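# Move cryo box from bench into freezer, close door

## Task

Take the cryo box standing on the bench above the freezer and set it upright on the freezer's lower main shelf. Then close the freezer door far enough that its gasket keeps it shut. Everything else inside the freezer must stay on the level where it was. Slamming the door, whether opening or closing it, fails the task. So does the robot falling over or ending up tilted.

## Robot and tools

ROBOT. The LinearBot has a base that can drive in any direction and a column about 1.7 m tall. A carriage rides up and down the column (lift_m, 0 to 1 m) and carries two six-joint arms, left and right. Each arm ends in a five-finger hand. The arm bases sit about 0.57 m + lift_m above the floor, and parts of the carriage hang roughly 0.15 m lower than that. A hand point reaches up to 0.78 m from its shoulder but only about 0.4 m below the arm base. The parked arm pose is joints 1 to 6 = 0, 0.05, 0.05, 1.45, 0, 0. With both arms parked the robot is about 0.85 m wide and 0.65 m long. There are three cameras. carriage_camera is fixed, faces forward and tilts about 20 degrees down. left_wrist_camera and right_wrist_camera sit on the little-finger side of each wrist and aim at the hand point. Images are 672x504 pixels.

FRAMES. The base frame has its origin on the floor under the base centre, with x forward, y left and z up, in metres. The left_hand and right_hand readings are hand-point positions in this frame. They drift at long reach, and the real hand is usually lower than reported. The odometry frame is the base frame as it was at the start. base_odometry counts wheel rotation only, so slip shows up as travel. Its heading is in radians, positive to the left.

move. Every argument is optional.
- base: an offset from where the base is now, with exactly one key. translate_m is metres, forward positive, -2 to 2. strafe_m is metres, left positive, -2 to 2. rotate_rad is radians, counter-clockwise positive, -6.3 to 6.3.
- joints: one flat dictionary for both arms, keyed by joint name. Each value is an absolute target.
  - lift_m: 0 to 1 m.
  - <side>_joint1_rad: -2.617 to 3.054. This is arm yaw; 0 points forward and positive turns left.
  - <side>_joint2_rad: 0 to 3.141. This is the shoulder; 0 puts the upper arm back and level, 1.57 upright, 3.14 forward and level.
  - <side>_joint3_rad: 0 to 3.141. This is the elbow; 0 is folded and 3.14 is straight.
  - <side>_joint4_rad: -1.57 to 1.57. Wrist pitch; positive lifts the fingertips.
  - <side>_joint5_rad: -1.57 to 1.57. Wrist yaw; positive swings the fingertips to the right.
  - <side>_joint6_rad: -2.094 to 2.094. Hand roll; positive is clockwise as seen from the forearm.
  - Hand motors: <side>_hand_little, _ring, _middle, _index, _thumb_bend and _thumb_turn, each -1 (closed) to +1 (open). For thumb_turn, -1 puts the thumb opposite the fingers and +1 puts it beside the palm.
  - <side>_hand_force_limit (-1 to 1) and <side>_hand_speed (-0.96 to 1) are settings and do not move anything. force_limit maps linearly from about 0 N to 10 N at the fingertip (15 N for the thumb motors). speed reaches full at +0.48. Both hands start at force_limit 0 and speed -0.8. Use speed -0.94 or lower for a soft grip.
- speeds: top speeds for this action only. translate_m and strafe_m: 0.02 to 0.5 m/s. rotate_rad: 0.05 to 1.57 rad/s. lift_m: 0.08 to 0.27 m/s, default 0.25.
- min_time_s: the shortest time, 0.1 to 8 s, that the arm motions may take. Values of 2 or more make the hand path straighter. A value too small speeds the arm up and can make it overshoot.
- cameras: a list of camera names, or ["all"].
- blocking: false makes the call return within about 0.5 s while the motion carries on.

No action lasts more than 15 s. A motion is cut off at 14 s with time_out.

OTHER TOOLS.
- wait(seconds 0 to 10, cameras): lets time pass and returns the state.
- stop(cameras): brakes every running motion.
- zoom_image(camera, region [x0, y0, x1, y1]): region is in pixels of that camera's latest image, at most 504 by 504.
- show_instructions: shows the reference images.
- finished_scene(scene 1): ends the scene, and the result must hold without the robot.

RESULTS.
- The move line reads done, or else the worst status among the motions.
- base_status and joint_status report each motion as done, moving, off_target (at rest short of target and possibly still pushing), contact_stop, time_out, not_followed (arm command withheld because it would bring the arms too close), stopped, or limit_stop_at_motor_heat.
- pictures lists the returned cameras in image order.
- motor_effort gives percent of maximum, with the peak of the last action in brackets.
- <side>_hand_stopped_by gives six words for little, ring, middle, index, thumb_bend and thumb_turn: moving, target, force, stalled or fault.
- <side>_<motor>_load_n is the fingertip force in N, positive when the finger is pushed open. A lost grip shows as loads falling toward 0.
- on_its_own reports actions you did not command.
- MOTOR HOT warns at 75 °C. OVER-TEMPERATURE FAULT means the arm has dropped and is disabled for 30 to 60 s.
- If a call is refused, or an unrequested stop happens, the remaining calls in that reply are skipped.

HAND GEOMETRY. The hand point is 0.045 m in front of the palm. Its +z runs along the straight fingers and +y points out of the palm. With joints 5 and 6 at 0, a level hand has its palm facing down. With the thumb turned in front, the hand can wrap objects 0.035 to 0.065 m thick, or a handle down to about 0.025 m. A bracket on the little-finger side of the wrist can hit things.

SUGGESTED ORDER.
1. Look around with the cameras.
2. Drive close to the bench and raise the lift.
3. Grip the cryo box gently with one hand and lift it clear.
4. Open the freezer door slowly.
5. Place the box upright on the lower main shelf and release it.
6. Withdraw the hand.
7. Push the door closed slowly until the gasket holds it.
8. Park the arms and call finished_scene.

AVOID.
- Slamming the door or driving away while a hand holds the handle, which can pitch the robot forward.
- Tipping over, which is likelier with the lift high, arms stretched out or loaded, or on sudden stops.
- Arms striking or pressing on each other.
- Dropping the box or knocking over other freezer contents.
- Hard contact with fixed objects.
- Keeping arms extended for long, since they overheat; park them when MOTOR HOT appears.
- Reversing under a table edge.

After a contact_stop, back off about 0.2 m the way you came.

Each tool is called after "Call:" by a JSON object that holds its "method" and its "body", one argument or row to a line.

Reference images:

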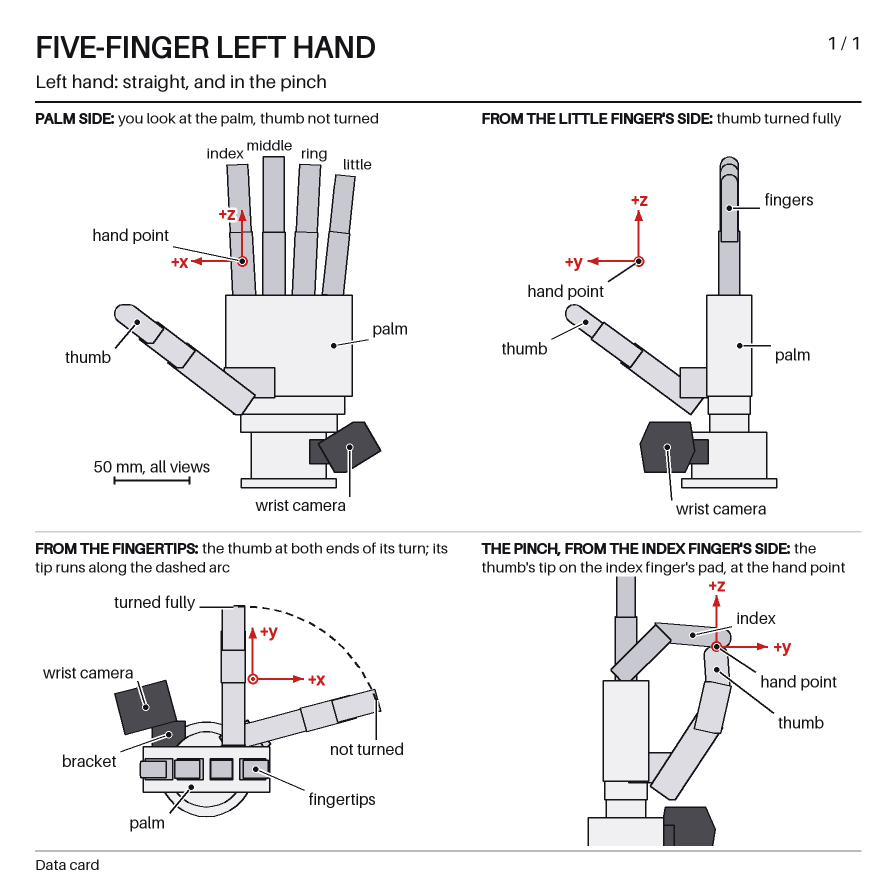

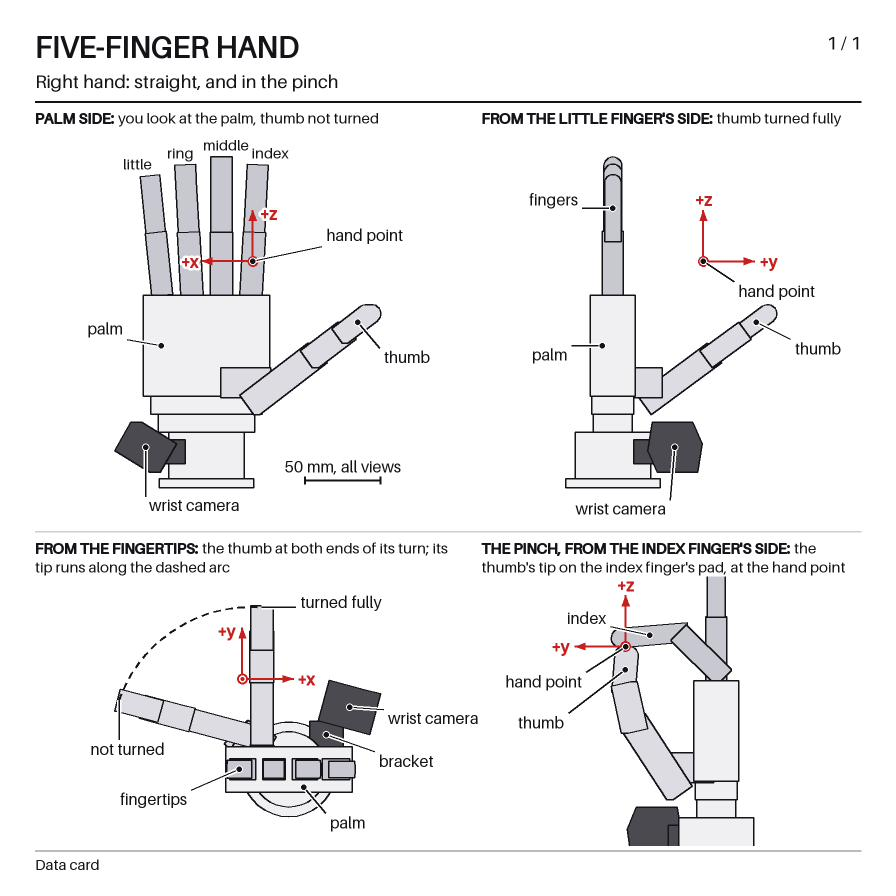

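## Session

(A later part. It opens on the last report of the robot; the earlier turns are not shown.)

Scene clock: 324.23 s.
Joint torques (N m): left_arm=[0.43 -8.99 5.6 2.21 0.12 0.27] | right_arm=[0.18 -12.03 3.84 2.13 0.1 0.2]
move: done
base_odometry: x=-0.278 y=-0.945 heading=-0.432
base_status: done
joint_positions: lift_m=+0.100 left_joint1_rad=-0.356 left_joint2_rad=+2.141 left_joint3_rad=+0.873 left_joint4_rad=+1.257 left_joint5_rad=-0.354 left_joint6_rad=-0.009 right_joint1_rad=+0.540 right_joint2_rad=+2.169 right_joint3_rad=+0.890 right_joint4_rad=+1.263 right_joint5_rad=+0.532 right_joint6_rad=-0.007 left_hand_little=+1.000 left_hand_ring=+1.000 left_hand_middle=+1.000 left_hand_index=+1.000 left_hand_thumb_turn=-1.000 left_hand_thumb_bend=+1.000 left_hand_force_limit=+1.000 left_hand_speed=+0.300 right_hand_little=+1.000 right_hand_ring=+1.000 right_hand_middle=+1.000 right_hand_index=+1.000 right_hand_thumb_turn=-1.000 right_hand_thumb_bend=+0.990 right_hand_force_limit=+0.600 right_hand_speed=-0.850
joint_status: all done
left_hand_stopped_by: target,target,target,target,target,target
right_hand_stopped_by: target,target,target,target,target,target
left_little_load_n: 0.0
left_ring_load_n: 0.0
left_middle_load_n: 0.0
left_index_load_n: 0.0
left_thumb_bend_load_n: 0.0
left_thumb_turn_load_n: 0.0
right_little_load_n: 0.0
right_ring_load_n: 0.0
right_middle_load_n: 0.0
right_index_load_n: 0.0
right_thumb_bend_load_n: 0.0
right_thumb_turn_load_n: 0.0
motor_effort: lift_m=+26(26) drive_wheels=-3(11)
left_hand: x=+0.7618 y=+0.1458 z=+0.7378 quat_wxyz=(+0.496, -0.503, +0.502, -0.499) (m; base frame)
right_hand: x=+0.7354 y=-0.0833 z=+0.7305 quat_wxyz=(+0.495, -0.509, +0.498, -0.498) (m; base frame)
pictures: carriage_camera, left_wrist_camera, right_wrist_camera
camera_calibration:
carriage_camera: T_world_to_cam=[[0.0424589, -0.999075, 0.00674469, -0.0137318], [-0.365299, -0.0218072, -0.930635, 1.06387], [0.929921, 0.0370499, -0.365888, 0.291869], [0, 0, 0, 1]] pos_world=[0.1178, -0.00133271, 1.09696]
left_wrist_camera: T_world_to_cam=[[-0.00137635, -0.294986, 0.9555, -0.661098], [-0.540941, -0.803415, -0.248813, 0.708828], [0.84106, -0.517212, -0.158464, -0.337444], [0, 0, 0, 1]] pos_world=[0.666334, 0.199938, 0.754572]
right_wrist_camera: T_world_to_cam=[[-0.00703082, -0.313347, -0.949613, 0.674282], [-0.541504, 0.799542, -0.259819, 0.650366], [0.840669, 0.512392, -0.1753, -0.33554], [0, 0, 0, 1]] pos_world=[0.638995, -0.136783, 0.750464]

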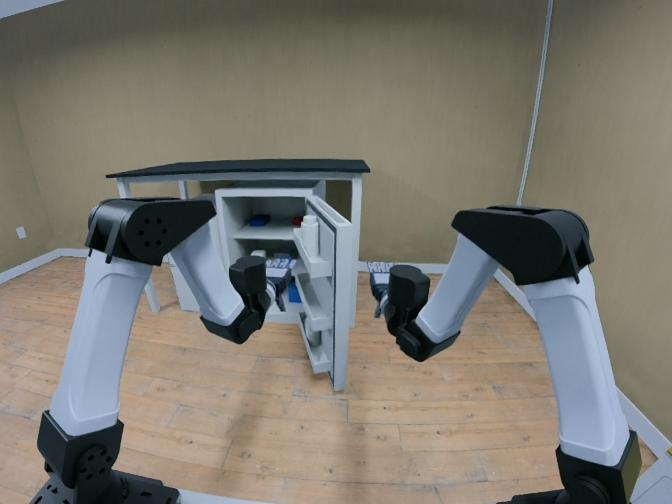

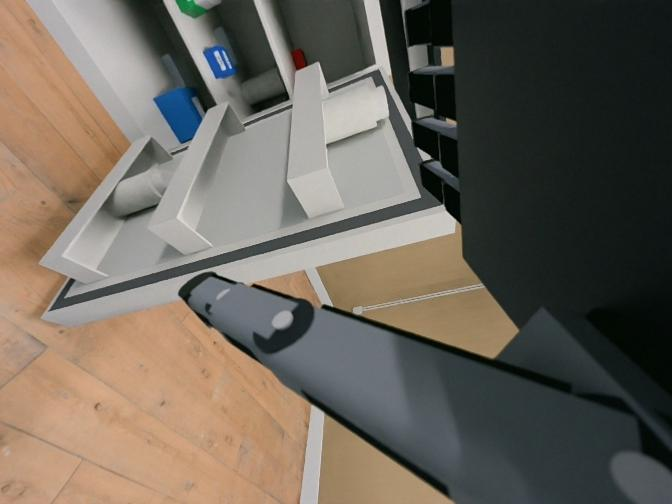

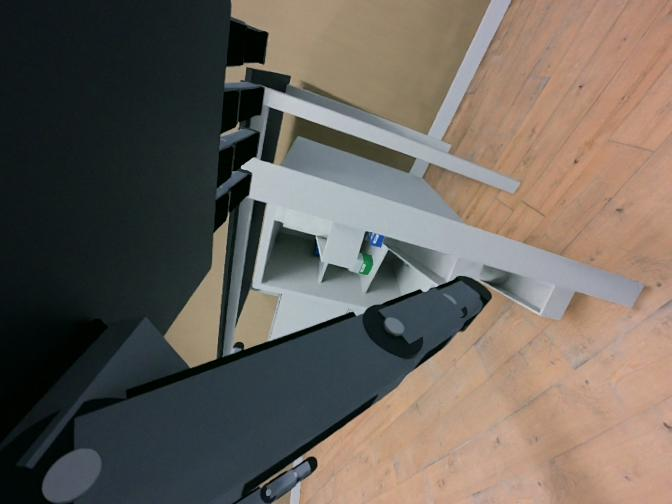

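Call:
{"method": "move", "body": {
  "joints": {"left_hand_thumb_bend": -0.5, "right_hand_thumb_bend": -0.5, "right_hand_speed": -0.5},
  "base": {"translate_m": 0.18},
  "speeds": {"translate_m": 0.1},
  "cameras": ["all"]
}}

Call:
{"method": "zoom_image", "body": {
  "camera": "carriage_camera",
  "region": [200, 170, 440, 410]
}}

Scene clock: 327.57 s.
Joint torques (N m): left_arm=[0.2 -9.02 5.63 2.25 0.12 0.26] | right_arm=[0.16 -11.77 3.84 2.11 0.1 0.21]
move: done
base_odometry: x=-0.115 y=-1.021 heading=-0.433
base_status: done
joint_positions: lift_m=+0.100 left_joint1_rad=-0.354 left_joint2_rad=+2.141 left_joint3_rad=+0.873 left_joint4_rad=+1.255 left_joint5_rad=-0.354 left_joint6_rad=-0.009 right_joint1_rad=+0.540 right_joint2_rad=+2.167 right_joint3_rad=+0.890 right_joint4_rad=+1.266 right_joint5_rad=+0.532 right_joint6_rad=-0.007 left_hand_little=+1.000 left_hand_ring=+1.000 left_hand_middle=+1.000 left_hand_index=+1.000 left_hand_thumb_turn=-1.000 left_hand_thumb_bend=-0.500 left_hand_force_limit=+1.000 left_hand_speed=+0.300 right_hand_little=+1.000 right_hand_ring=+1.000 right_hand_middle=+1.000 right_hand_index=+1.000 right_hand_thumb_turn=-1.000 right_hand_thumb_bend=-0.500 right_hand_force_limit=+0.600 right_hand_speed=-0.500
joint_status: all done
left_hand_stopped_by: target,target,target,target,target,target
right_hand_stopped_by: target,target,target,target,target,target
left_little_load_n: 0.0
left_ring_load_n: 0.0
left_middle_load_n: 0.0
left_index_load_n: 0.0
left_thumb_bend_load_n: 0.0
left_thumb_turn_load_n: 0.0
right_little_load_n: 0.0
right_ring_load_n: 0.0
right_middle_load_n: 0.0
right_index_load_n: 0.0
right_thumb_bend_load_n: 0.0
right_thumb_turn_load_n: 0.0
motor_effort: lift_m=+26(26) drive_wheels=-5(8)
left_hand: x=+0.7620 y=+0.1468 z=+0.7373 quat_wxyz=(+0.496, -0.504, +0.502, -0.498) (m; base frame)
right_hand: x=+0.7355 y=-0.0831 z=+0.7319 quat_wxyz=(+0.496, -0.508, +0.497, -0.499) (m; base frame)
pictures: carriage_camera, left_wrist_camera, right_wrist_camera
camera_calibration:
carriage_camera: T_world_to_cam=[[0.0424589, -0.999075, 0.00674469, -0.0137318], [-0.365299, -0.0218072, -0.930635, 1.06387], [0.929921, 0.0370499, -0.365888, 0.291869], [0, 0, 0, 1]] pos_world=[0.1178, -0.00133271, 1.09696]
left_wrist_camera: T_world_to_cam=[[0.000887534, -0.295563, 0.955323, -0.661799], [-0.539852, -0.804295, -0.248335, 0.708626], [0.84176, -0.515512, -0.160274, -0.336558], [0, 0, 0, 1]] pos_world=[0.666441, 0.200841, 0.754267]
right_wrist_camera: T_world_to_cam=[[-0.00393268, -0.311418, -0.950265, 0.674082], [-0.540602, 0.800103, -0.25997, 0.650139], [0.841269, 0.512692, -0.1715, -0.338745], [0, 0, 0, 1]] pos_world=[0.639093, -0.136585, 0.751479]

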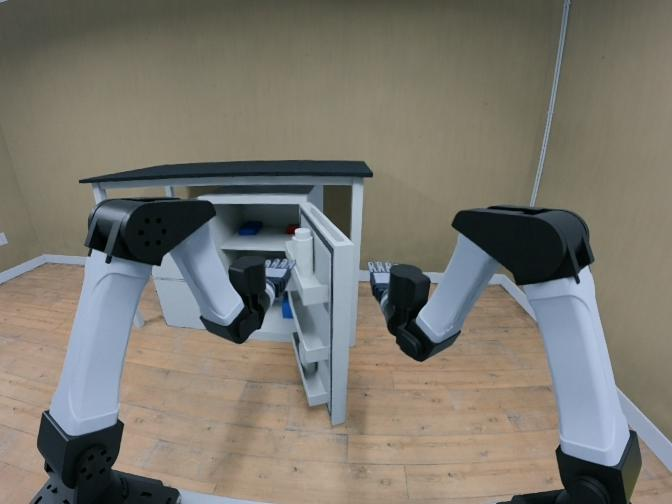

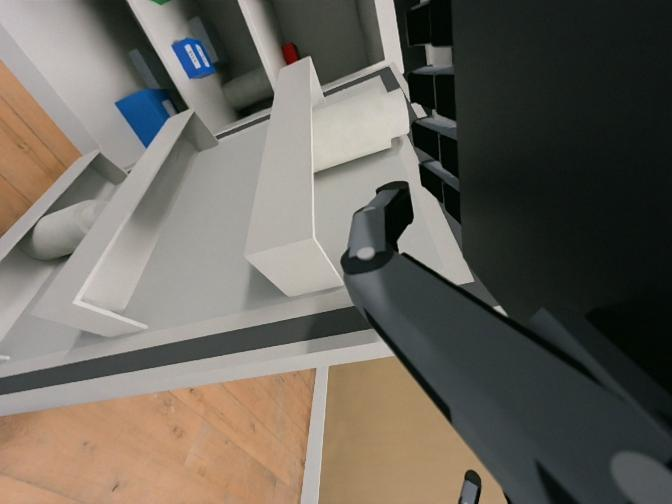

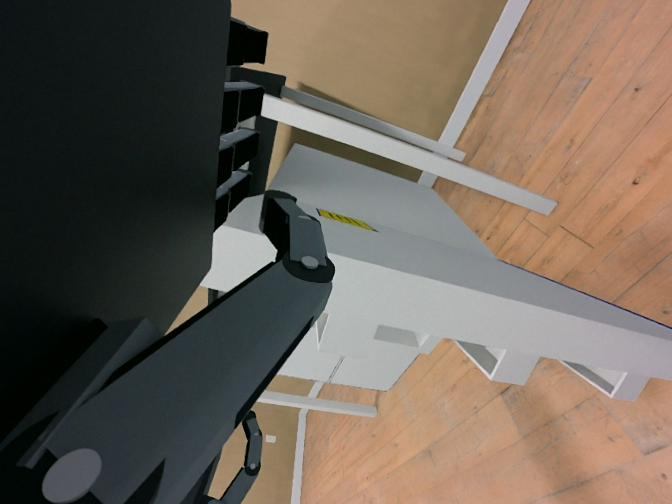

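Scaled by 2.100 from the camera's 672x504 image, which has a finer 960x720 frame.

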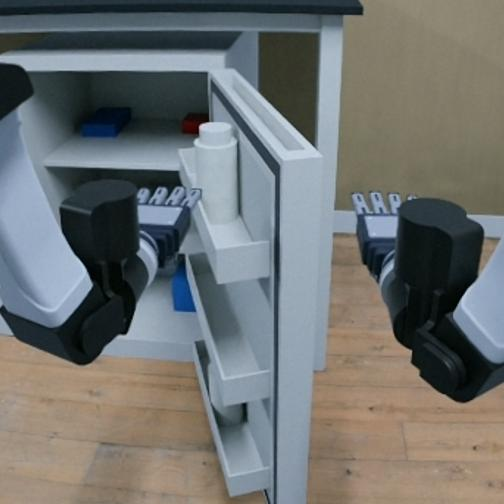

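Call:
{"method": "move", "body": {
  "base": {"translate_m": 0.09},
  "speeds": {"translate_m": 0.08},
  "cameras": ["all"]
}}

Call:
{"method": "zoom_image", "body": {
  "camera": "carriage_camera",
  "region": [200, 170, 440, 410]
}}

Scene clock: 329.63 s.
Joint torques (N m): left_arm=[0.21 -9.01 5.57 2.27 0.11 0.27] | right_arm=[0.13 -11.71 3.82 2.09 0.11 0.21]
move: done
base_odometry: x=-0.033 y=-1.059 heading=-0.433
base_status: done
joint_positions: lift_m=+0.100 left_joint1_rad=-0.354 left_joint2_rad=+2.141 left_joint3_rad=+0.873 left_joint4_rad=+1.254 left_joint5_rad=-0.353 left_joint6_rad=-0.009 right_joint1_rad=+0.540 right_joint2_rad=+2.167 right_joint3_rad=+0.890 right_joint4_rad=+1.267 right_joint5_rad=+0.533 right_joint6_rad=-0.007 left_hand_little=+1.000 left_hand_ring=+1.000 left_hand_middle=+1.000 left_hand_index=+1.000 left_hand_thumb_turn=-1.000 left_hand_thumb_bend=-0.500 left_hand_force_limit=+1.000 left_hand_speed=+0.300 right_hand_little=+1.000 right_hand_ring=+1.000 right_hand_middle=+1.000 right_hand_index=+1.000 right_hand_thumb_turn=-1.000 right_hand_thumb_bend=-0.500 right_hand_force_limit=+0.600 right_hand_speed=-0.500
joint_status: not commanded
left_hand_stopped_by: target,target,target,target,target,target
right_hand_stopped_by: target,target,target,target,target,target
left_little_load_n: 0.0
left_ring_load_n: 0.0
left_middle_load_n: 0.0
left_index_load_n: 0.0
left_thumb_bend_load_n: 0.0
left_thumb_turn_load_n: 0.0
right_little_load_n: 0.0
right_ring_load_n: 0.0
right_middle_load_n: 0.0
right_index_load_n: 0.0
right_thumb_bend_load_n: 0.0
right_thumb_turn_load_n: 0.0
motor_effort: lift_m=+26(26) drive_wheels=-4(14)
left_hand: x=+0.7620 y=+0.1468 z=+0.7371 quat_wxyz=(+0.496, -0.504, +0.502, -0.498) (m; base frame)
right_hand: x=+0.7356 y=-0.0831 z=+0.7323 quat_wxyz=(+0.497, -0.507, +0.497, -0.499) (m; base frame)
pictures: carriage_camera, left_wrist_camera, right_wrist_camera
camera_calibration:
carriage_camera: T_world_to_cam=[[0.0424589, -0.999075, 0.00674469, -0.0137318], [-0.365299, -0.0218072, -0.930635, 1.06387], [0.929921, 0.0370499, -0.365888, 0.291869], [0, 0, 0, 1]] pos_world=[0.1178, -0.00133271, 1.09696]
left_wrist_camera: T_world_to_cam=[[0.00140132, -0.295838, 0.955237, -0.661895], [-0.540652, -0.803814, -0.248149, 0.709029], [0.841245, -0.516103, -0.161072, -0.335543], [0, 0, 0, 1]] pos_world=[0.66654, 0.200939, 0.754164]
right_wrist_camera: T_world_to_cam=[[-0.00279516, -0.310702, -0.950503, 0.673828], [-0.539957, 0.800503, -0.260082, 0.64992], [0.841688, 0.512504, -0.170003, -0.340128], [0, 0, 0, 1]] pos_world=[0.639094, -0.136586, 0.751685]

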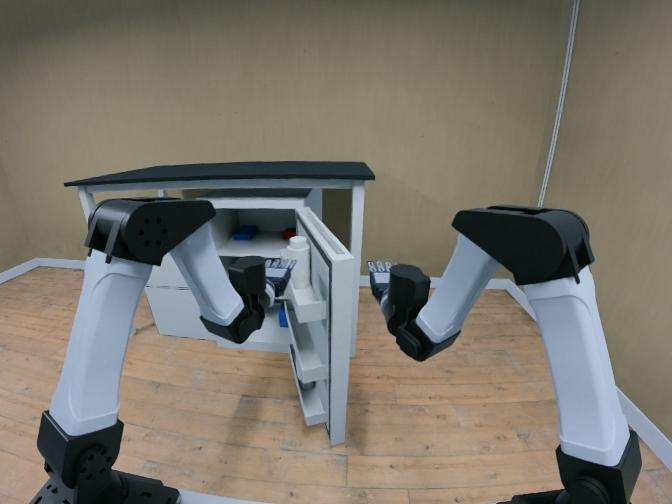

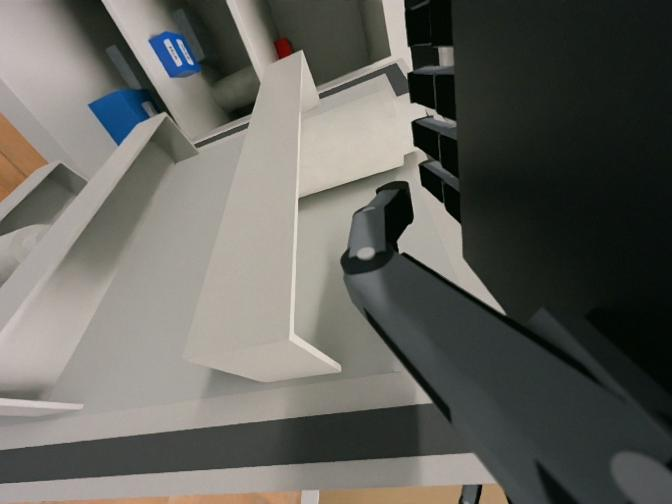

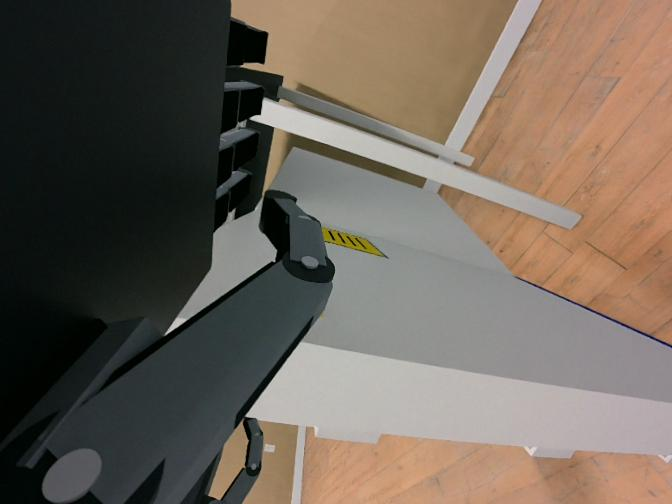

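Scaled by 2.100 from the camera's 672x504 image, which has a finer 960x720 frame.

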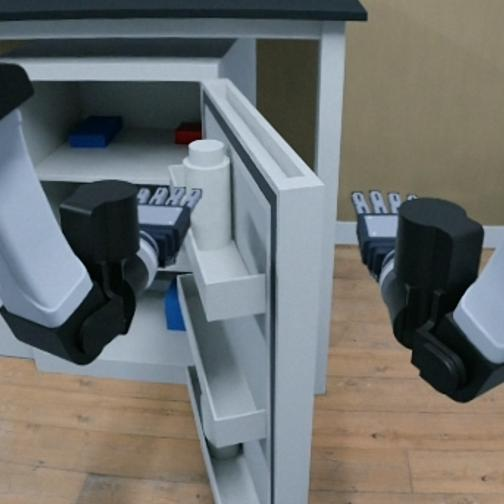

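Call:
{"method": "move", "body": {
  "base": {"strafe_m": 0.12},
  "speeds": {"strafe_m": 0.06},
  "cameras": ["carriage_camera"]
}}

Call:
{"method": "zoom_image", "body": {
  "camera": "carriage_camera",
  "region": [200, 170, 440, 410]
}}

Scene clock: 332.60 s.
Joint torques (N m): left_arm=[-0.06 -9.02 5.63 2.25 0.1 0.27] | right_arm=[-3.71 -10.77 7.49 1.72 0.36 0.21]
move: done
base_odometry: x=+0.018 y=-0.950 heading=-0.433
base_status: done
joint_positions: lift_m=+0.100 left_joint1_rad=-0.352 left_joint2_rad=+2.141 left_joint3_rad=+0.873 left_joint4_rad=+1.254 left_joint5_rad=-0.351 left_joint6_rad=-0.009 right_joint1_rad=+0.580 right_joint2_rad=+2.157 right_joint3_rad=+0.851 right_joint4_rad=+1.303 right_joint5_rad=+0.503 right_joint6_rad=-0.007 left_hand_little=+1.000 left_hand_ring=+1.000 left_hand_middle=+1.000 left_hand_index=+1.000 left_hand_thumb_turn=-1.000 left_hand_thumb_bend=-0.500 left_hand_force_limit=+1.000 left_hand_speed=+0.300 right_hand_little=+1.000 right_hand_ring=+1.000 right_hand_middle=+1.000 right_hand_index=+1.000 right_hand_thumb_turn=-1.000 right_hand_thumb_bend=-0.500 right_hand_force_limit=+0.600 right_hand_speed=-0.500
joint_status: not commanded
left_hand_stopped_by: target,target,target,target,target,target
right_hand_stopped_by: target,target,target,target,target,target
left_little_load_n: 0.0
left_ring_load_n: 0.0
left_middle_load_n: 0.0
left_index_load_n: 0.0
left_thumb_bend_load_n: 0.0
left_thumb_turn_load_n: 0.0
right_little_load_n: 0.0
right_ring_load_n: 0.0
right_middle_load_n: 0.0
right_index_load_n: 0.0
right_thumb_bend_load_n: 0.0
right_thumb_turn_load_n: 0.0
motor_effort: lift_m=+26(26) drive_wheels=-3(8)
left_hand: x=+0.7622 y=+0.1476 z=+0.7371 quat_wxyz=(+0.496, -0.504, +0.502, -0.498) (m; base frame)
right_hand: x=+0.7182 y=-0.0617 z=+0.7318 quat_wxyz=(+0.516, -0.522, +0.479, -0.482) (m; base frame)
pictures: carriage_camera
camera_calibration:
carriage_camera: T_world_to_cam=[[0.0424589, -0.999075, 0.00674469, -0.0137318], [-0.365299, -0.0218072, -0.930635, 1.06387], [0.929921, 0.0370499, -0.365888, 0.291869], [0, 0, 0, 1]] pos_world=[0.1178, -0.00133271, 1.09696]

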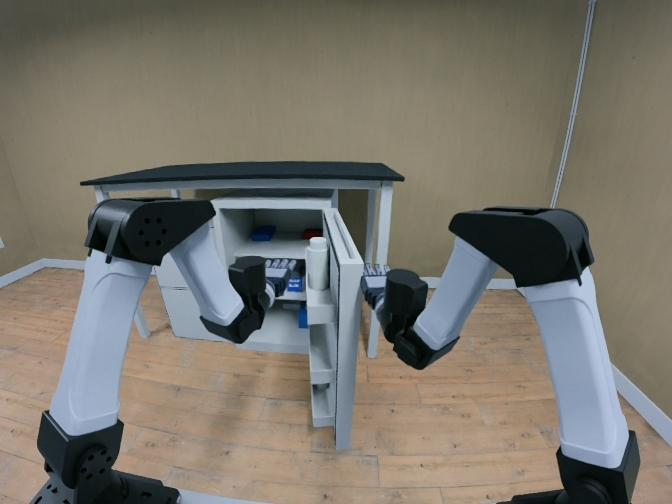

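Scaled by 2.100 from the camera's 672x504 image, which has a finer 960x720 frame.

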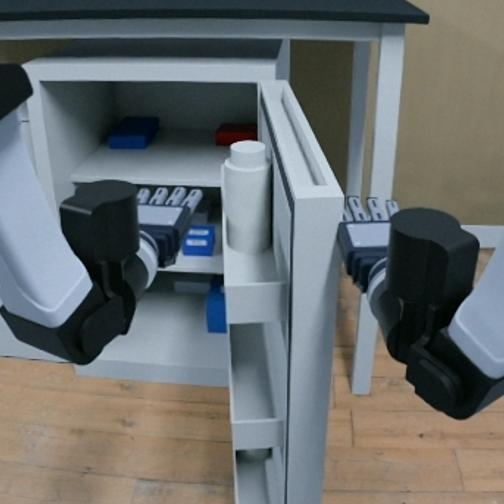

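Call:
{"method": "move", "body": {
  "joints": {"left_joint1_rad": -0.5, "left_joint5_rad": -0.5},
  "min_time_s": 1.5,
  "cameras": ["left_wrist_camera"]
}}

Call:
{"method": "move", "body": {
  "base": {"strafe_m": 0.05},
  "speeds": {"strafe_m": 0.05},
  "cameras": ["carriage_camera", "left_wrist_camera"]
}}

Call:
{"method": "zoom_image", "body": {
  "camera": "carriage_camera",
  "region": [200, 170, 440, 410]
}}

Scene clock: 334.67 s.
Joint torques (N m): left_arm=[-0.79 -8.96 5.59 2.2 -0.01 0.26] | right_arm=[-3.69 -10.73 7.5 1.71 0.36 0.2]
move: done
base_odometry: x=+0.018 y=-0.950 heading=-0.433
base_status: not commanded
joint_positions: lift_m=+0.100 left_joint1_rad=-0.494 left_joint2_rad=+2.141 left_joint3_rad=+0.873 left_joint4_rad=+1.254 left_joint5_rad=-0.491 left_joint6_rad=-0.009 right_joint1_rad=+0.580 right_joint2_rad=+2.157 right_joint3_rad=+0.851 right_joint4_rad=+1.303 right_joint5_rad=+0.503 right_joint6_rad=-0.007 left_hand_little=+1.000 left_hand_ring=+1.000 left_hand_middle=+1.000 left_hand_index=+1.000 left_hand_thumb_turn=-1.000 left_hand_thumb_bend=-0.500 left_hand_force_limit=+1.000 left_hand_speed=+0.300 right_hand_little=+1.000 right_hand_ring=+1.000 right_hand_middle=+1.000 right_hand_index=+1.000 right_hand_thumb_turn=-1.000 right_hand_thumb_bend=-0.500 right_hand_force_limit=+0.600 right_hand_speed=-0.500
joint_status: all done
left_hand_stopped_by: target,target,target,target,target,target
right_hand_stopped_by: target,target,target,target,target,target
left_little_load_n: 0.0
left_ring_load_n: 0.0
left_middle_load_n: -0.5
left_index_load_n: 0.0
left_thumb_bend_load_n: 0.0
left_thumb_turn_load_n: 0.0
right_little_load_n: 0.0
right_ring_load_n: 0.0
right_middle_load_n: 0.0
right_index_load_n: 0.0
right_thumb_bend_load_n: 0.0
right_thumb_turn_load_n: 0.0
motor_effort: lift_m=+26(26) drive_wheels=-2(3)
left_hand: x=+0.7408 y=+0.0996 z=+0.7372 quat_wxyz=(+0.496, -0.503, +0.503, -0.499) (m; base frame)
right_hand: x=+0.7182 y=-0.0617 z=+0.7318 quat_wxyz=(+0.516, -0.522, +0.479, -0.482) (m; base frame)
pictures: left_wrist_camera
camera_calibration:
left_wrist_camera: T_world_to_cam=[[-0.0000336174, -0.297369, 0.954763, -0.674373], [-0.542337, -0.802149, -0.249855, 0.661895], [0.840161, -0.517811, -0.161247, -0.340988], [0, 0, 0, 1]] pos_world=[0.645432, 0.153834, 0.754261]

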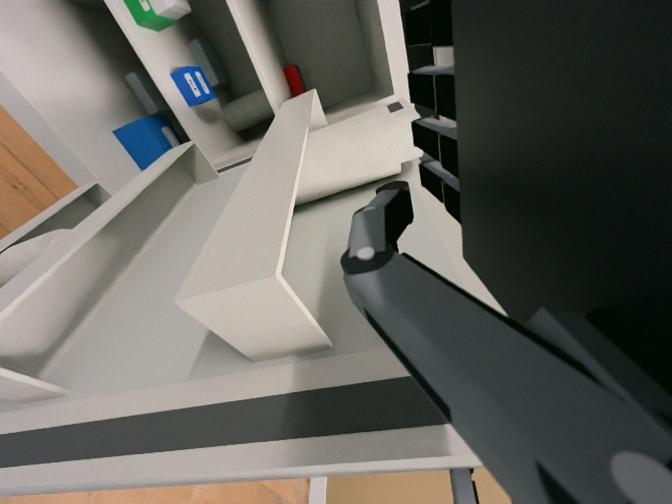

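Scene clock: 336.57 s.
Joint torques (N m): left_arm=[-1.31 -8.96 5.57 2.23 0.31 0.26] | right_arm=[-0.13 -10.3 6.45 1.99 0.04 0.19]
move: done
base_odometry: x=+0.039 y=-0.905 heading=-0.433
base_status: done
joint_positions: lift_m=+0.100 left_joint1_rad=-0.488 left_joint2_rad=+2.141 left_joint3_rad=+0.873 left_joint4_rad=+1.251 left_joint5_rad=-0.522 left_joint6_rad=-0.009 right_joint1_rad=+0.543 right_joint2_rad=+2.153 right_joint3_rad=+0.861 right_joint4_rad=+1.277 right_joint5_rad=+0.539 right_joint6_rad=-0.007 left_hand_little=+1.000 left_hand_ring=+1.000 left_hand_middle=+1.000 left_hand_index=+1.000 left_hand_thumb_turn=-1.000 left_hand_thumb_bend=-0.500 left_hand_force_limit=+1.000 left_hand_speed=+0.300 right_hand_little=+1.000 right_hand_ring=+1.000 right_hand_middle=+1.000 right_hand_index=+1.000 right_hand_thumb_turn=-1.000 right_hand_thumb_bend=-0.500 right_hand_force_limit=+0.600 right_hand_speed=-0.500
joint_status: not commanded
left_hand_stopped_by: target,target,target,target,target,target
right_hand_stopped_by: target,target,target,target,target,target
left_little_load_n: 0.0
left_ring_load_n: 0.0
left_middle_load_n: 0.0
left_index_load_n: 0.0
left_thumb_bend_load_n: 0.0
left_thumb_turn_load_n: 0.0
right_little_load_n: 0.0
right_ring_load_n: 0.0
right_middle_load_n: 0.0
right_index_load_n: 0.0
right_thumb_bend_load_n: 0.0
right_thumb_turn_load_n: 0.0
motor_effort: lift_m=+26(26) drive_wheels=-2(14)
left_hand: x=+0.7427 y=+0.1089 z=+0.7362 quat_wxyz=(+0.505, -0.512, +0.495, -0.488) (m; base frame)
right_hand: x=+0.7296 y=-0.0862 z=+0.7314 quat_wxyz=(+0.494, -0.508, +0.498, -0.499) (m; base frame)
pictures: carriage_camera, left_wrist_camera
camera_calibration:
carriage_camera: T_world_to_cam=[[0.0424589, -0.999075, 0.00674469, -0.0137318], [-0.365299, -0.0218072, -0.930635, 1.06387], [0.929921, 0.0370499, -0.365888, 0.291869], [0, 0, 0, 1]] pos_world=[0.1178, -0.00133271, 1.09696]
left_wrist_camera: T_world_to_cam=[[0.0140082, -0.29922, 0.954081, -0.680357], [-0.513109, -0.821113, -0.249985, 0.650553], [0.858209, -0.486046, -0.165035, -0.352022], [0, 0, 0, 1]] pos_world=[0.645443, 0.159502, 0.753649]

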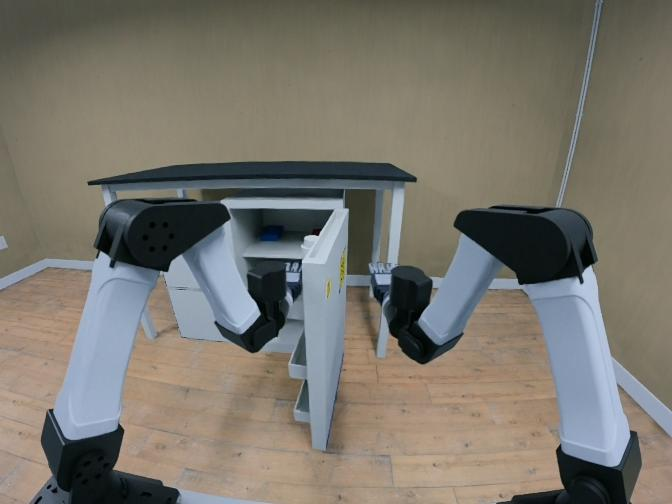

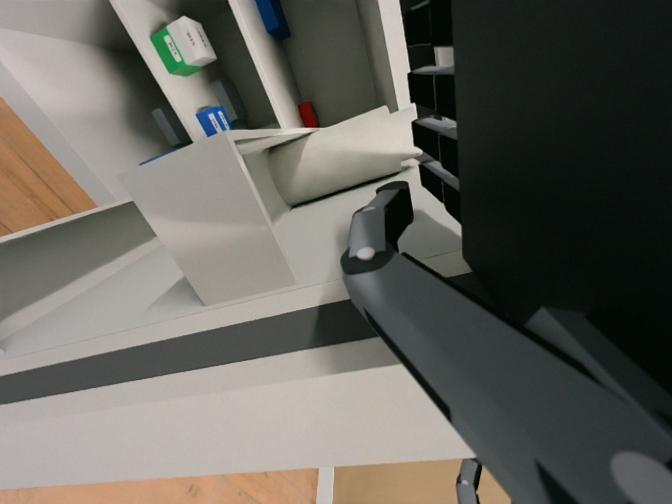

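Scaled by 2.100 from the camera's 672x504 image, which has a finer 960x720 frame.

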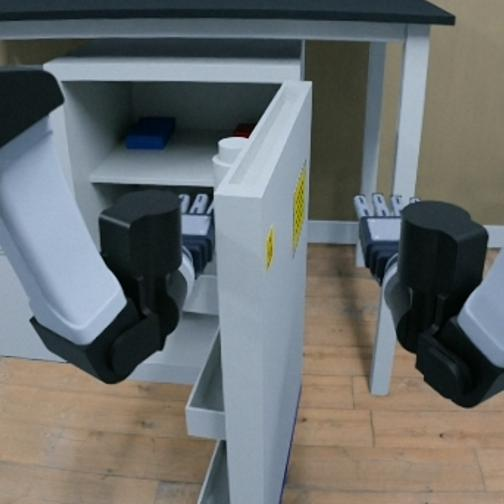

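Call:
{"method": "move", "body": {
  "joints": {"right_joint1_rad": 0.05, "right_joint5_rad": 0.05},
  "min_time_s": 2
}}

Call:
{"method": "move", "body": {
  "base": {"strafe_m": 0.13},
  "speeds": {"strafe_m": 0.08},
  "cameras": ["carriage_camera"]
}}

Scene clock: 339.40 s.
Joint torques (N m): left_arm=[-1.36 -8.98 5.59 2.22 0.3 0.27] | right_arm=[-0.61 -10.48 6.67 2.13 -0.16 0.2]
move: done
base_odometry: x=+0.039 y=-0.905 heading=-0.433
base_status: not commanded
joint_positions: lift_m=+0.100 left_joint1_rad=-0.488 left_joint2_rad=+2.141 left_joint3_rad=+0.873 left_joint4_rad=+1.251 left_joint5_rad=-0.521 left_joint6_rad=-0.009 right_joint1_rad=+0.055 right_joint2_rad=+2.153 right_joint3_rad=+0.861 right_joint4_rad=+1.277 right_joint5_rad=+0.065 right_joint6_rad=-0.007 left_hand_little=+1.000 left_hand_ring=+1.000 left_hand_middle=+1.000 left_hand_index=+1.000 left_hand_thumb_turn=-1.000 left_hand_thumb_bend=-0.500 left_hand_force_limit=+1.000 left_hand_speed=+0.300 right_hand_little=+1.000 right_hand_ring=+1.000 right_hand_middle=+1.000 right_hand_index=+1.000 right_hand_thumb_turn=-1.000 right_hand_thumb_bend=-0.500 right_hand_force_limit=+0.600 right_hand_speed=-0.500
joint_status: all done
left_hand_stopped_by: target,target,target,target,target,target
right_hand_stopped_by: target,target,target,target,target,target
left_little_load_n: 0.0
left_ring_load_n: 0.0
left_middle_load_n: 0.0
left_index_load_n: 0.0
left_thumb_bend_load_n: 0.0
left_thumb_turn_load_n: 0.0
right_little_load_n: 0.0
right_ring_load_n: 0.0
right_middle_load_n: 0.0
right_index_load_n: 0.0
right_thumb_bend_load_n: 0.0
right_thumb_turn_load_n: 0.0
motor_effort: lift_m=+26(26) drive_wheels=-2(2)
left_hand: x=+0.7426 y=+0.1086 z=+0.7362 quat_wxyz=(+0.504, -0.512, +0.495, -0.488) (m; base frame)
right_hand: x=+0.7817 y=-0.2566 z=+0.7312 quat_wxyz=(+0.492, -0.503, +0.504, -0.501) (m; base frame)
pictures: none

Scene clock: 341.63 s.
Joint torques (N m): left_arm=[-1.25 -8.96 5.55 2.22 0.32 0.26] | right_arm=[-0.21 -10.5 6.64 2.15 -0.11 0.21]
move: done
base_odometry: x=+0.094 y=-0.787 heading=-0.433
base_status: done
joint_positions: lift_m=+0.100 left_joint1_rad=-0.490 left_joint2_rad=+2.141 left_joint3_rad=+0.873 left_joint4_rad=+1.251 left_joint5_rad=-0.522 left_joint6_rad=-0.009 right_joint1_rad=+0.053 right_joint2_rad=+2.153 right_joint3_rad=+0.861 right_joint4_rad=+1.275 right_joint5_rad=+0.061 right_joint6_rad=-0.007 left_hand_little=+1.000 left_hand_ring=+1.000 left_hand_middle=+1.000 left_hand_index=+1.000 left_hand_thumb_turn=-1.000 left_hand_thumb_bend=-0.500 left_hand_force_limit=+1.000 left_hand_speed=+0.300 right_hand_little=+1.000 right_hand_ring=+1.000 right_hand_middle=+1.000 right_hand_index=+1.000 right_hand_thumb_turn=-1.000 right_hand_thumb_bend=-0.500 right_hand_force_limit=+0.600 right_hand_speed=-0.500
joint_status: not commanded
left_hand_stopped_by: target,target,target,target,target,target
right_hand_stopped_by: target,target,target,target,target,target
left_little_load_n: 0.0
left_ring_load_n: 0.0
left_middle_load_n: -0.5
left_index_load_n: -0.5
left_thumb_bend_load_n: 0.0
left_thumb_turn_load_n: 0.0
right_little_load_n: 0.0
right_ring_load_n: 0.0
right_middle_load_n: -0.5
right_index_load_n: 0.0
right_thumb_bend_load_n: 0.0
right_thumb_turn_load_n: 0.0
motor_effort: lift_m=+26(26) drive_wheels=-3(11)
left_hand: x=+0.7423 y=+0.1078 z=+0.7362 quat_wxyz=(+0.504, -0.512, +0.495, -0.489) (m; base frame)
right_hand: x=+0.7816 y=-0.2570 z=+0.7309 quat_wxyz=(+0.492, -0.504, +0.504, -0.500) (m; base frame)
pictures: carriage_camera
camera_calibration:
carriage_camera: T_world_to_cam=[[0.0424589, -0.999075, 0.00674469, -0.0137318], [-0.365299, -0.0218072, -0.930635, 1.06387], [0.929921, 0.0370499, -0.365888, 0.291869], [0, 0, 0, 1]] pos_world=[0.1178, -0.00133271, 1.09696]

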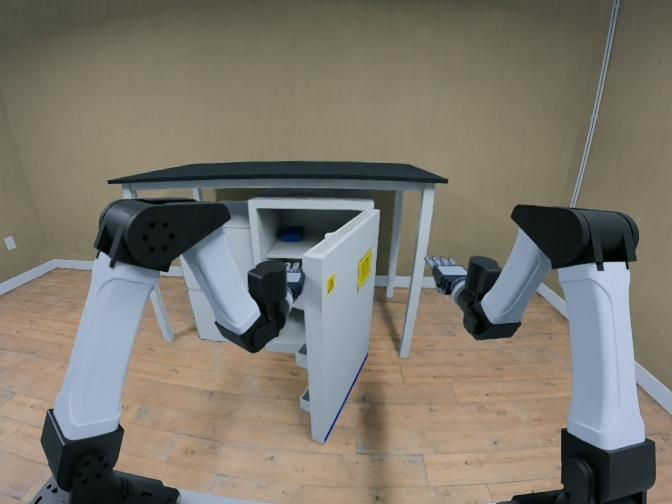

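Call:
{"method": "move", "body": {
  "base": {"strafe_m": 0.09},
  "speeds": {"strafe_m": 0.08}
}}

Call:
{"method": "move", "body": {
  "base": {"translate_m": 0.09},
  "speeds": {"translate_m": 0.08},
  "cameras": ["carriage_camera", "left_wrist_camera"]
}}

Scene clock: 343.53 s.
Joint torques (N m): left_arm=[-0.98 -8.98 5.59 2.22 0.37 0.26] | right_arm=[-0.4 -10.48 6.65 2.14 -0.1 0.2]
move: done
base_odometry: x=+0.132 y=-0.705 heading=-0.433
base_status: done
joint_positions: lift_m=+0.100 left_joint1_rad=-0.492 left_joint2_rad=+2.141 left_joint3_rad=+0.873 left_joint4_rad=+1.251 left_joint5_rad=-0.526 left_joint6_rad=-0.009 right_joint1_rad=+0.052 right_joint2_rad=+2.153 right_joint3_rad=+0.861 right_joint4_rad=+1.275 right_joint5_rad=+0.059 right_joint6_rad=-0.007 left_hand_little=+1.000 left_hand_ring=+1.000 left_hand_middle=+1.000 left_hand_index=+1.000 left_hand_thumb_turn=-1.000 left_hand_thumb_bend=-0.500 left_hand_force_limit=+1.000 left_hand_speed=+0.300 right_hand_little=+1.000 right_hand_ring=+1.000 right_hand_middle=+1.000 right_hand_index=+1.000 right_hand_thumb_turn=-1.000 right_hand_thumb_bend=-0.500 right_hand_force_limit=+0.600 right_hand_speed=-0.500
joint_status: not commanded
left_hand_stopped_by: target,target,target,target,target,target
right_hand_stopped_by: target,target,target,target,target,target
left_little_load_n: 0.0
left_ring_load_n: 0.0
left_middle_load_n: 0.0
left_index_load_n: 0.0
left_thumb_bend_load_n: 0.0
left_thumb_turn_load_n: 0.0
right_little_load_n: 0.0
right_ring_load_n: -0.5
right_middle_load_n: 0.0
right_index_load_n: 0.0
right_thumb_bend_load_n: 0.0
right_thumb_turn_load_n: 0.0
motor_effort: lift_m=+26(26) drive_wheels=-2(12)
left_hand: x=+0.7420 y=+0.1076 z=+0.7362 quat_wxyz=(+0.505, -0.512, +0.495, -0.488) (m; base frame)
right_hand: x=+0.7816 y=-0.2575 z=+0.7308 quat_wxyz=(+0.492, -0.504, +0.504, -0.500) (m; base frame)
pictures: none

Scene clock: 345.27 s.
Joint torques (N m): left_arm=[-5.14 -8.84 6.12 2 2.18 0.26] | right_arm=[-0.27 -10.45 6.69 2.16 -0.1 0.19]
move: done
base_odometry: x=+0.213 y=-0.743 heading=-0.433
base_status: done
joint_positions: lift_m=+0.100 left_joint1_rad=-0.451 left_joint2_rad=+2.141 left_joint3_rad=+0.865 left_joint4_rad=+1.262 left_joint5_rad=-0.695 left_joint6_rad=-0.009 right_joint1_rad=+0.052 right_joint2_rad=+2.153 right_joint3_rad=+0.861 right_joint4_rad=+1.273 right_joint5_rad=+0.059 right_joint6_rad=-0.007 left_hand_little=+1.000 left_hand_ring=+1.000 left_hand_middle=+1.000 left_hand_index=+1.000 left_hand_thumb_turn=-1.000 left_hand_thumb_bend=-0.500 left_hand_force_limit=+1.000 left_hand_speed=+0.300 right_hand_little=+1.000 right_hand_ring=+1.000 right_hand_middle=+1.000 right_hand_index=+1.000 right_hand_thumb_turn=-1.000 right_hand_thumb_bend=-0.500 right_hand_force_limit=+0.600 right_hand_speed=-0.500
joint_status: not commanded
left_hand_stopped_by: target,target,target,target,target,target
right_hand_stopped_by: target,target,target,target,target,target
left_little_load_n: 0.0
left_ring_load_n: 0.0
left_middle_load_n: 0.0
left_index_load_n: 0.0
left_thumb_bend_load_n: 0.5
left_thumb_turn_load_n: 0.0
right_little_load_n: 0.0
right_ring_load_n: 0.0
right_middle_load_n: 0.0
right_index_load_n: 0.0
right_thumb_bend_load_n: 0.0
right_thumb_turn_load_n: 0.0
motor_effort: lift_m=+26(26) drive_wheels=+5(15)
left_hand: x=+0.7482 y=+0.1629 z=+0.7359 quat_wxyz=(+0.554, -0.560, +0.438, -0.433) (m; base frame)
right_hand: x=+0.7815 y=-0.2575 z=+0.7303 quat_wxyz=(+0.492, -0.505, +0.504, -0.499) (m; base frame)
pictures: carriage_camera, left_wrist_camera
camera_calibration:
carriage_camera: T_world_to_cam=[[0.0424589, -0.999075, 0.00674469, -0.0137318], [-0.365299, -0.0218072, -0.930635, 1.06387], [0.929921, 0.0370499, -0.365888, 0.291869], [0, 0, 0, 1]] pos_world=[0.1178, -0.00133271, 1.09696]
left_wrist_camera: T_world_to_cam=[[0.0731593, -0.291332, 0.95382, -0.709289], [-0.329697, -0.909677, -0.252561, 0.576802], [0.941248, -0.295994, -0.162603, -0.425331], [0, 0, 0, 1]] pos_world=[0.642403, 0.19217, 0.753052]

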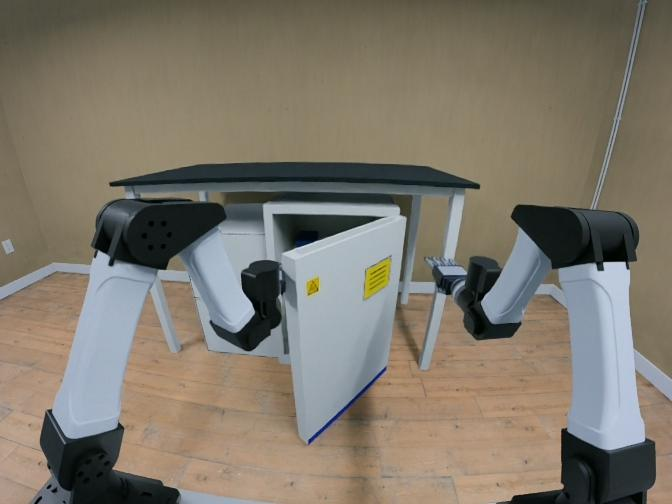

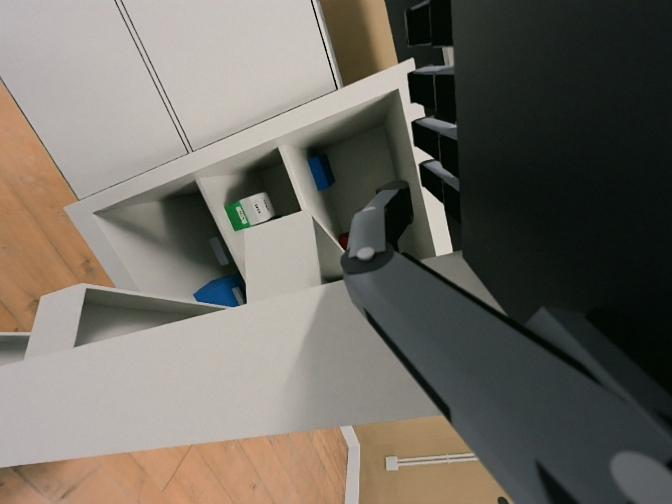

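Call:
{"method": "move", "body": {
  "base": {"strafe_m": 0.06},
  "speeds": {"strafe_m": 0.06},
  "cameras": ["carriage_camera"]
}}

Call:
{"method": "zoom_image", "body": {
  "camera": "carriage_camera",
  "region": [200, 170, 440, 410]
}}

Scene clock: 347.00 s.
Joint torques (N m): left_arm=[-1.06 -8.98 5.55 2.16 0.32 0.26] | right_arm=[-0.4 -10.48 6.63 2.17 -0.07 0.19]
move: done
base_odometry: x=+0.239 y=-0.688 heading=-0.433
base_status: done
joint_positions: lift_m=+0.100 left_joint1_rad=-0.492 left_joint2_rad=+2.141 left_joint3_rad=+0.874 left_joint4_rad=+1.257 left_joint5_rad=-0.523 left_joint6_rad=-0.009 right_joint1_rad=+0.052 right_joint2_rad=+2.153 right_joint3_rad=+0.861 right_joint4_rad=+1.273 right_joint5_rad=+0.058 right_joint6_rad=-0.007 left_hand_little=+1.000 left_hand_ring=+1.000 left_hand_middle=+1.000 left_hand_index=+1.000 left_hand_thumb_turn=-1.000 left_hand_thumb_bend=-0.500 left_hand_force_limit=+1.000 left_hand_speed=+0.300 right_hand_little=+1.000 right_hand_ring=+1.000 right_hand_middle=+1.000 right_hand_index=+1.000 right_hand_thumb_turn=-1.000 right_hand_thumb_bend=-0.500 right_hand_force_limit=+0.600 right_hand_speed=-0.500
joint_status: not commanded
left_hand_stopped_by: target,target,target,target,target,target
right_hand_stopped_by: target,target,target,target,target,target
left_little_load_n: -0.5
left_ring_load_n: 0.0
left_middle_load_n: 0.0
left_index_load_n: 0.0
left_thumb_bend_load_n: 0.0
left_thumb_turn_load_n: 0.5
right_little_load_n: 0.0
right_ring_load_n: 0.0
right_middle_load_n: 0.0
right_index_load_n: 0.0
right_thumb_bend_load_n: 0.0
right_thumb_turn_load_n: 0.0
motor_effort: lift_m=+26(26) drive_wheels=-2(7)
left_hand: x=+0.7424 y=+0.1069 z=+0.7378 quat_wxyz=(+0.504, -0.511, +0.493, -0.491) (m; base frame)
right_hand: x=+0.7814 y=-0.2569 z=+0.7302 quat_wxyz=(+0.492, -0.505, +0.504, -0.499) (m; base frame)
pictures: carriage_camera
camera_calibration:
carriage_camera: T_world_to_cam=[[0.0424589, -0.999075, 0.00674469, -0.0137318], [-0.365299, -0.0218072, -0.930635, 1.06387], [0.929921, 0.0370499, -0.365888, 0.291869], [0, 0, 0, 1]] pos_world=[0.1178, -0.00133271, 1.09696]

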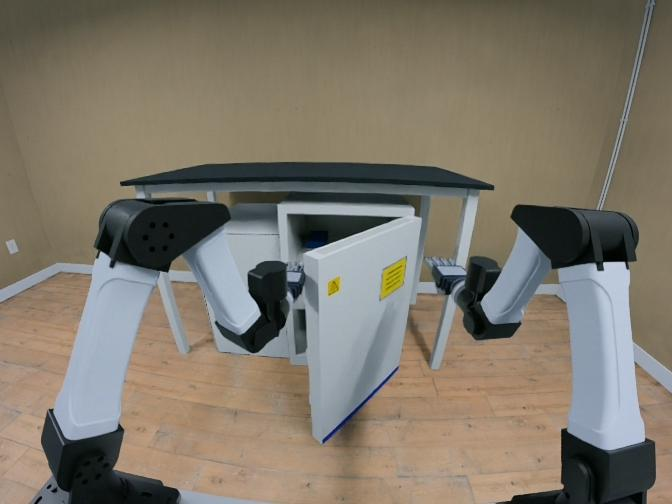

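Scaled by 2.100 from the camera's 672x504 image, which has a finer 960x720 frame.

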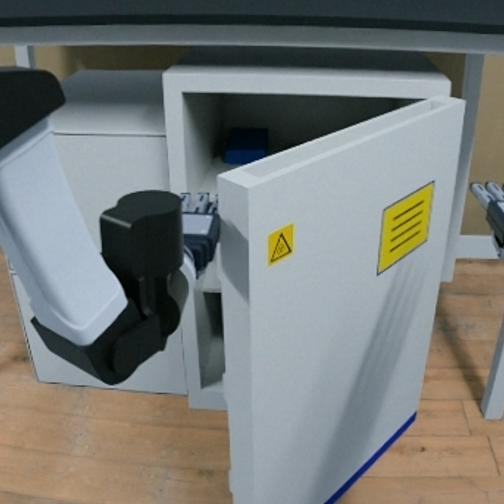

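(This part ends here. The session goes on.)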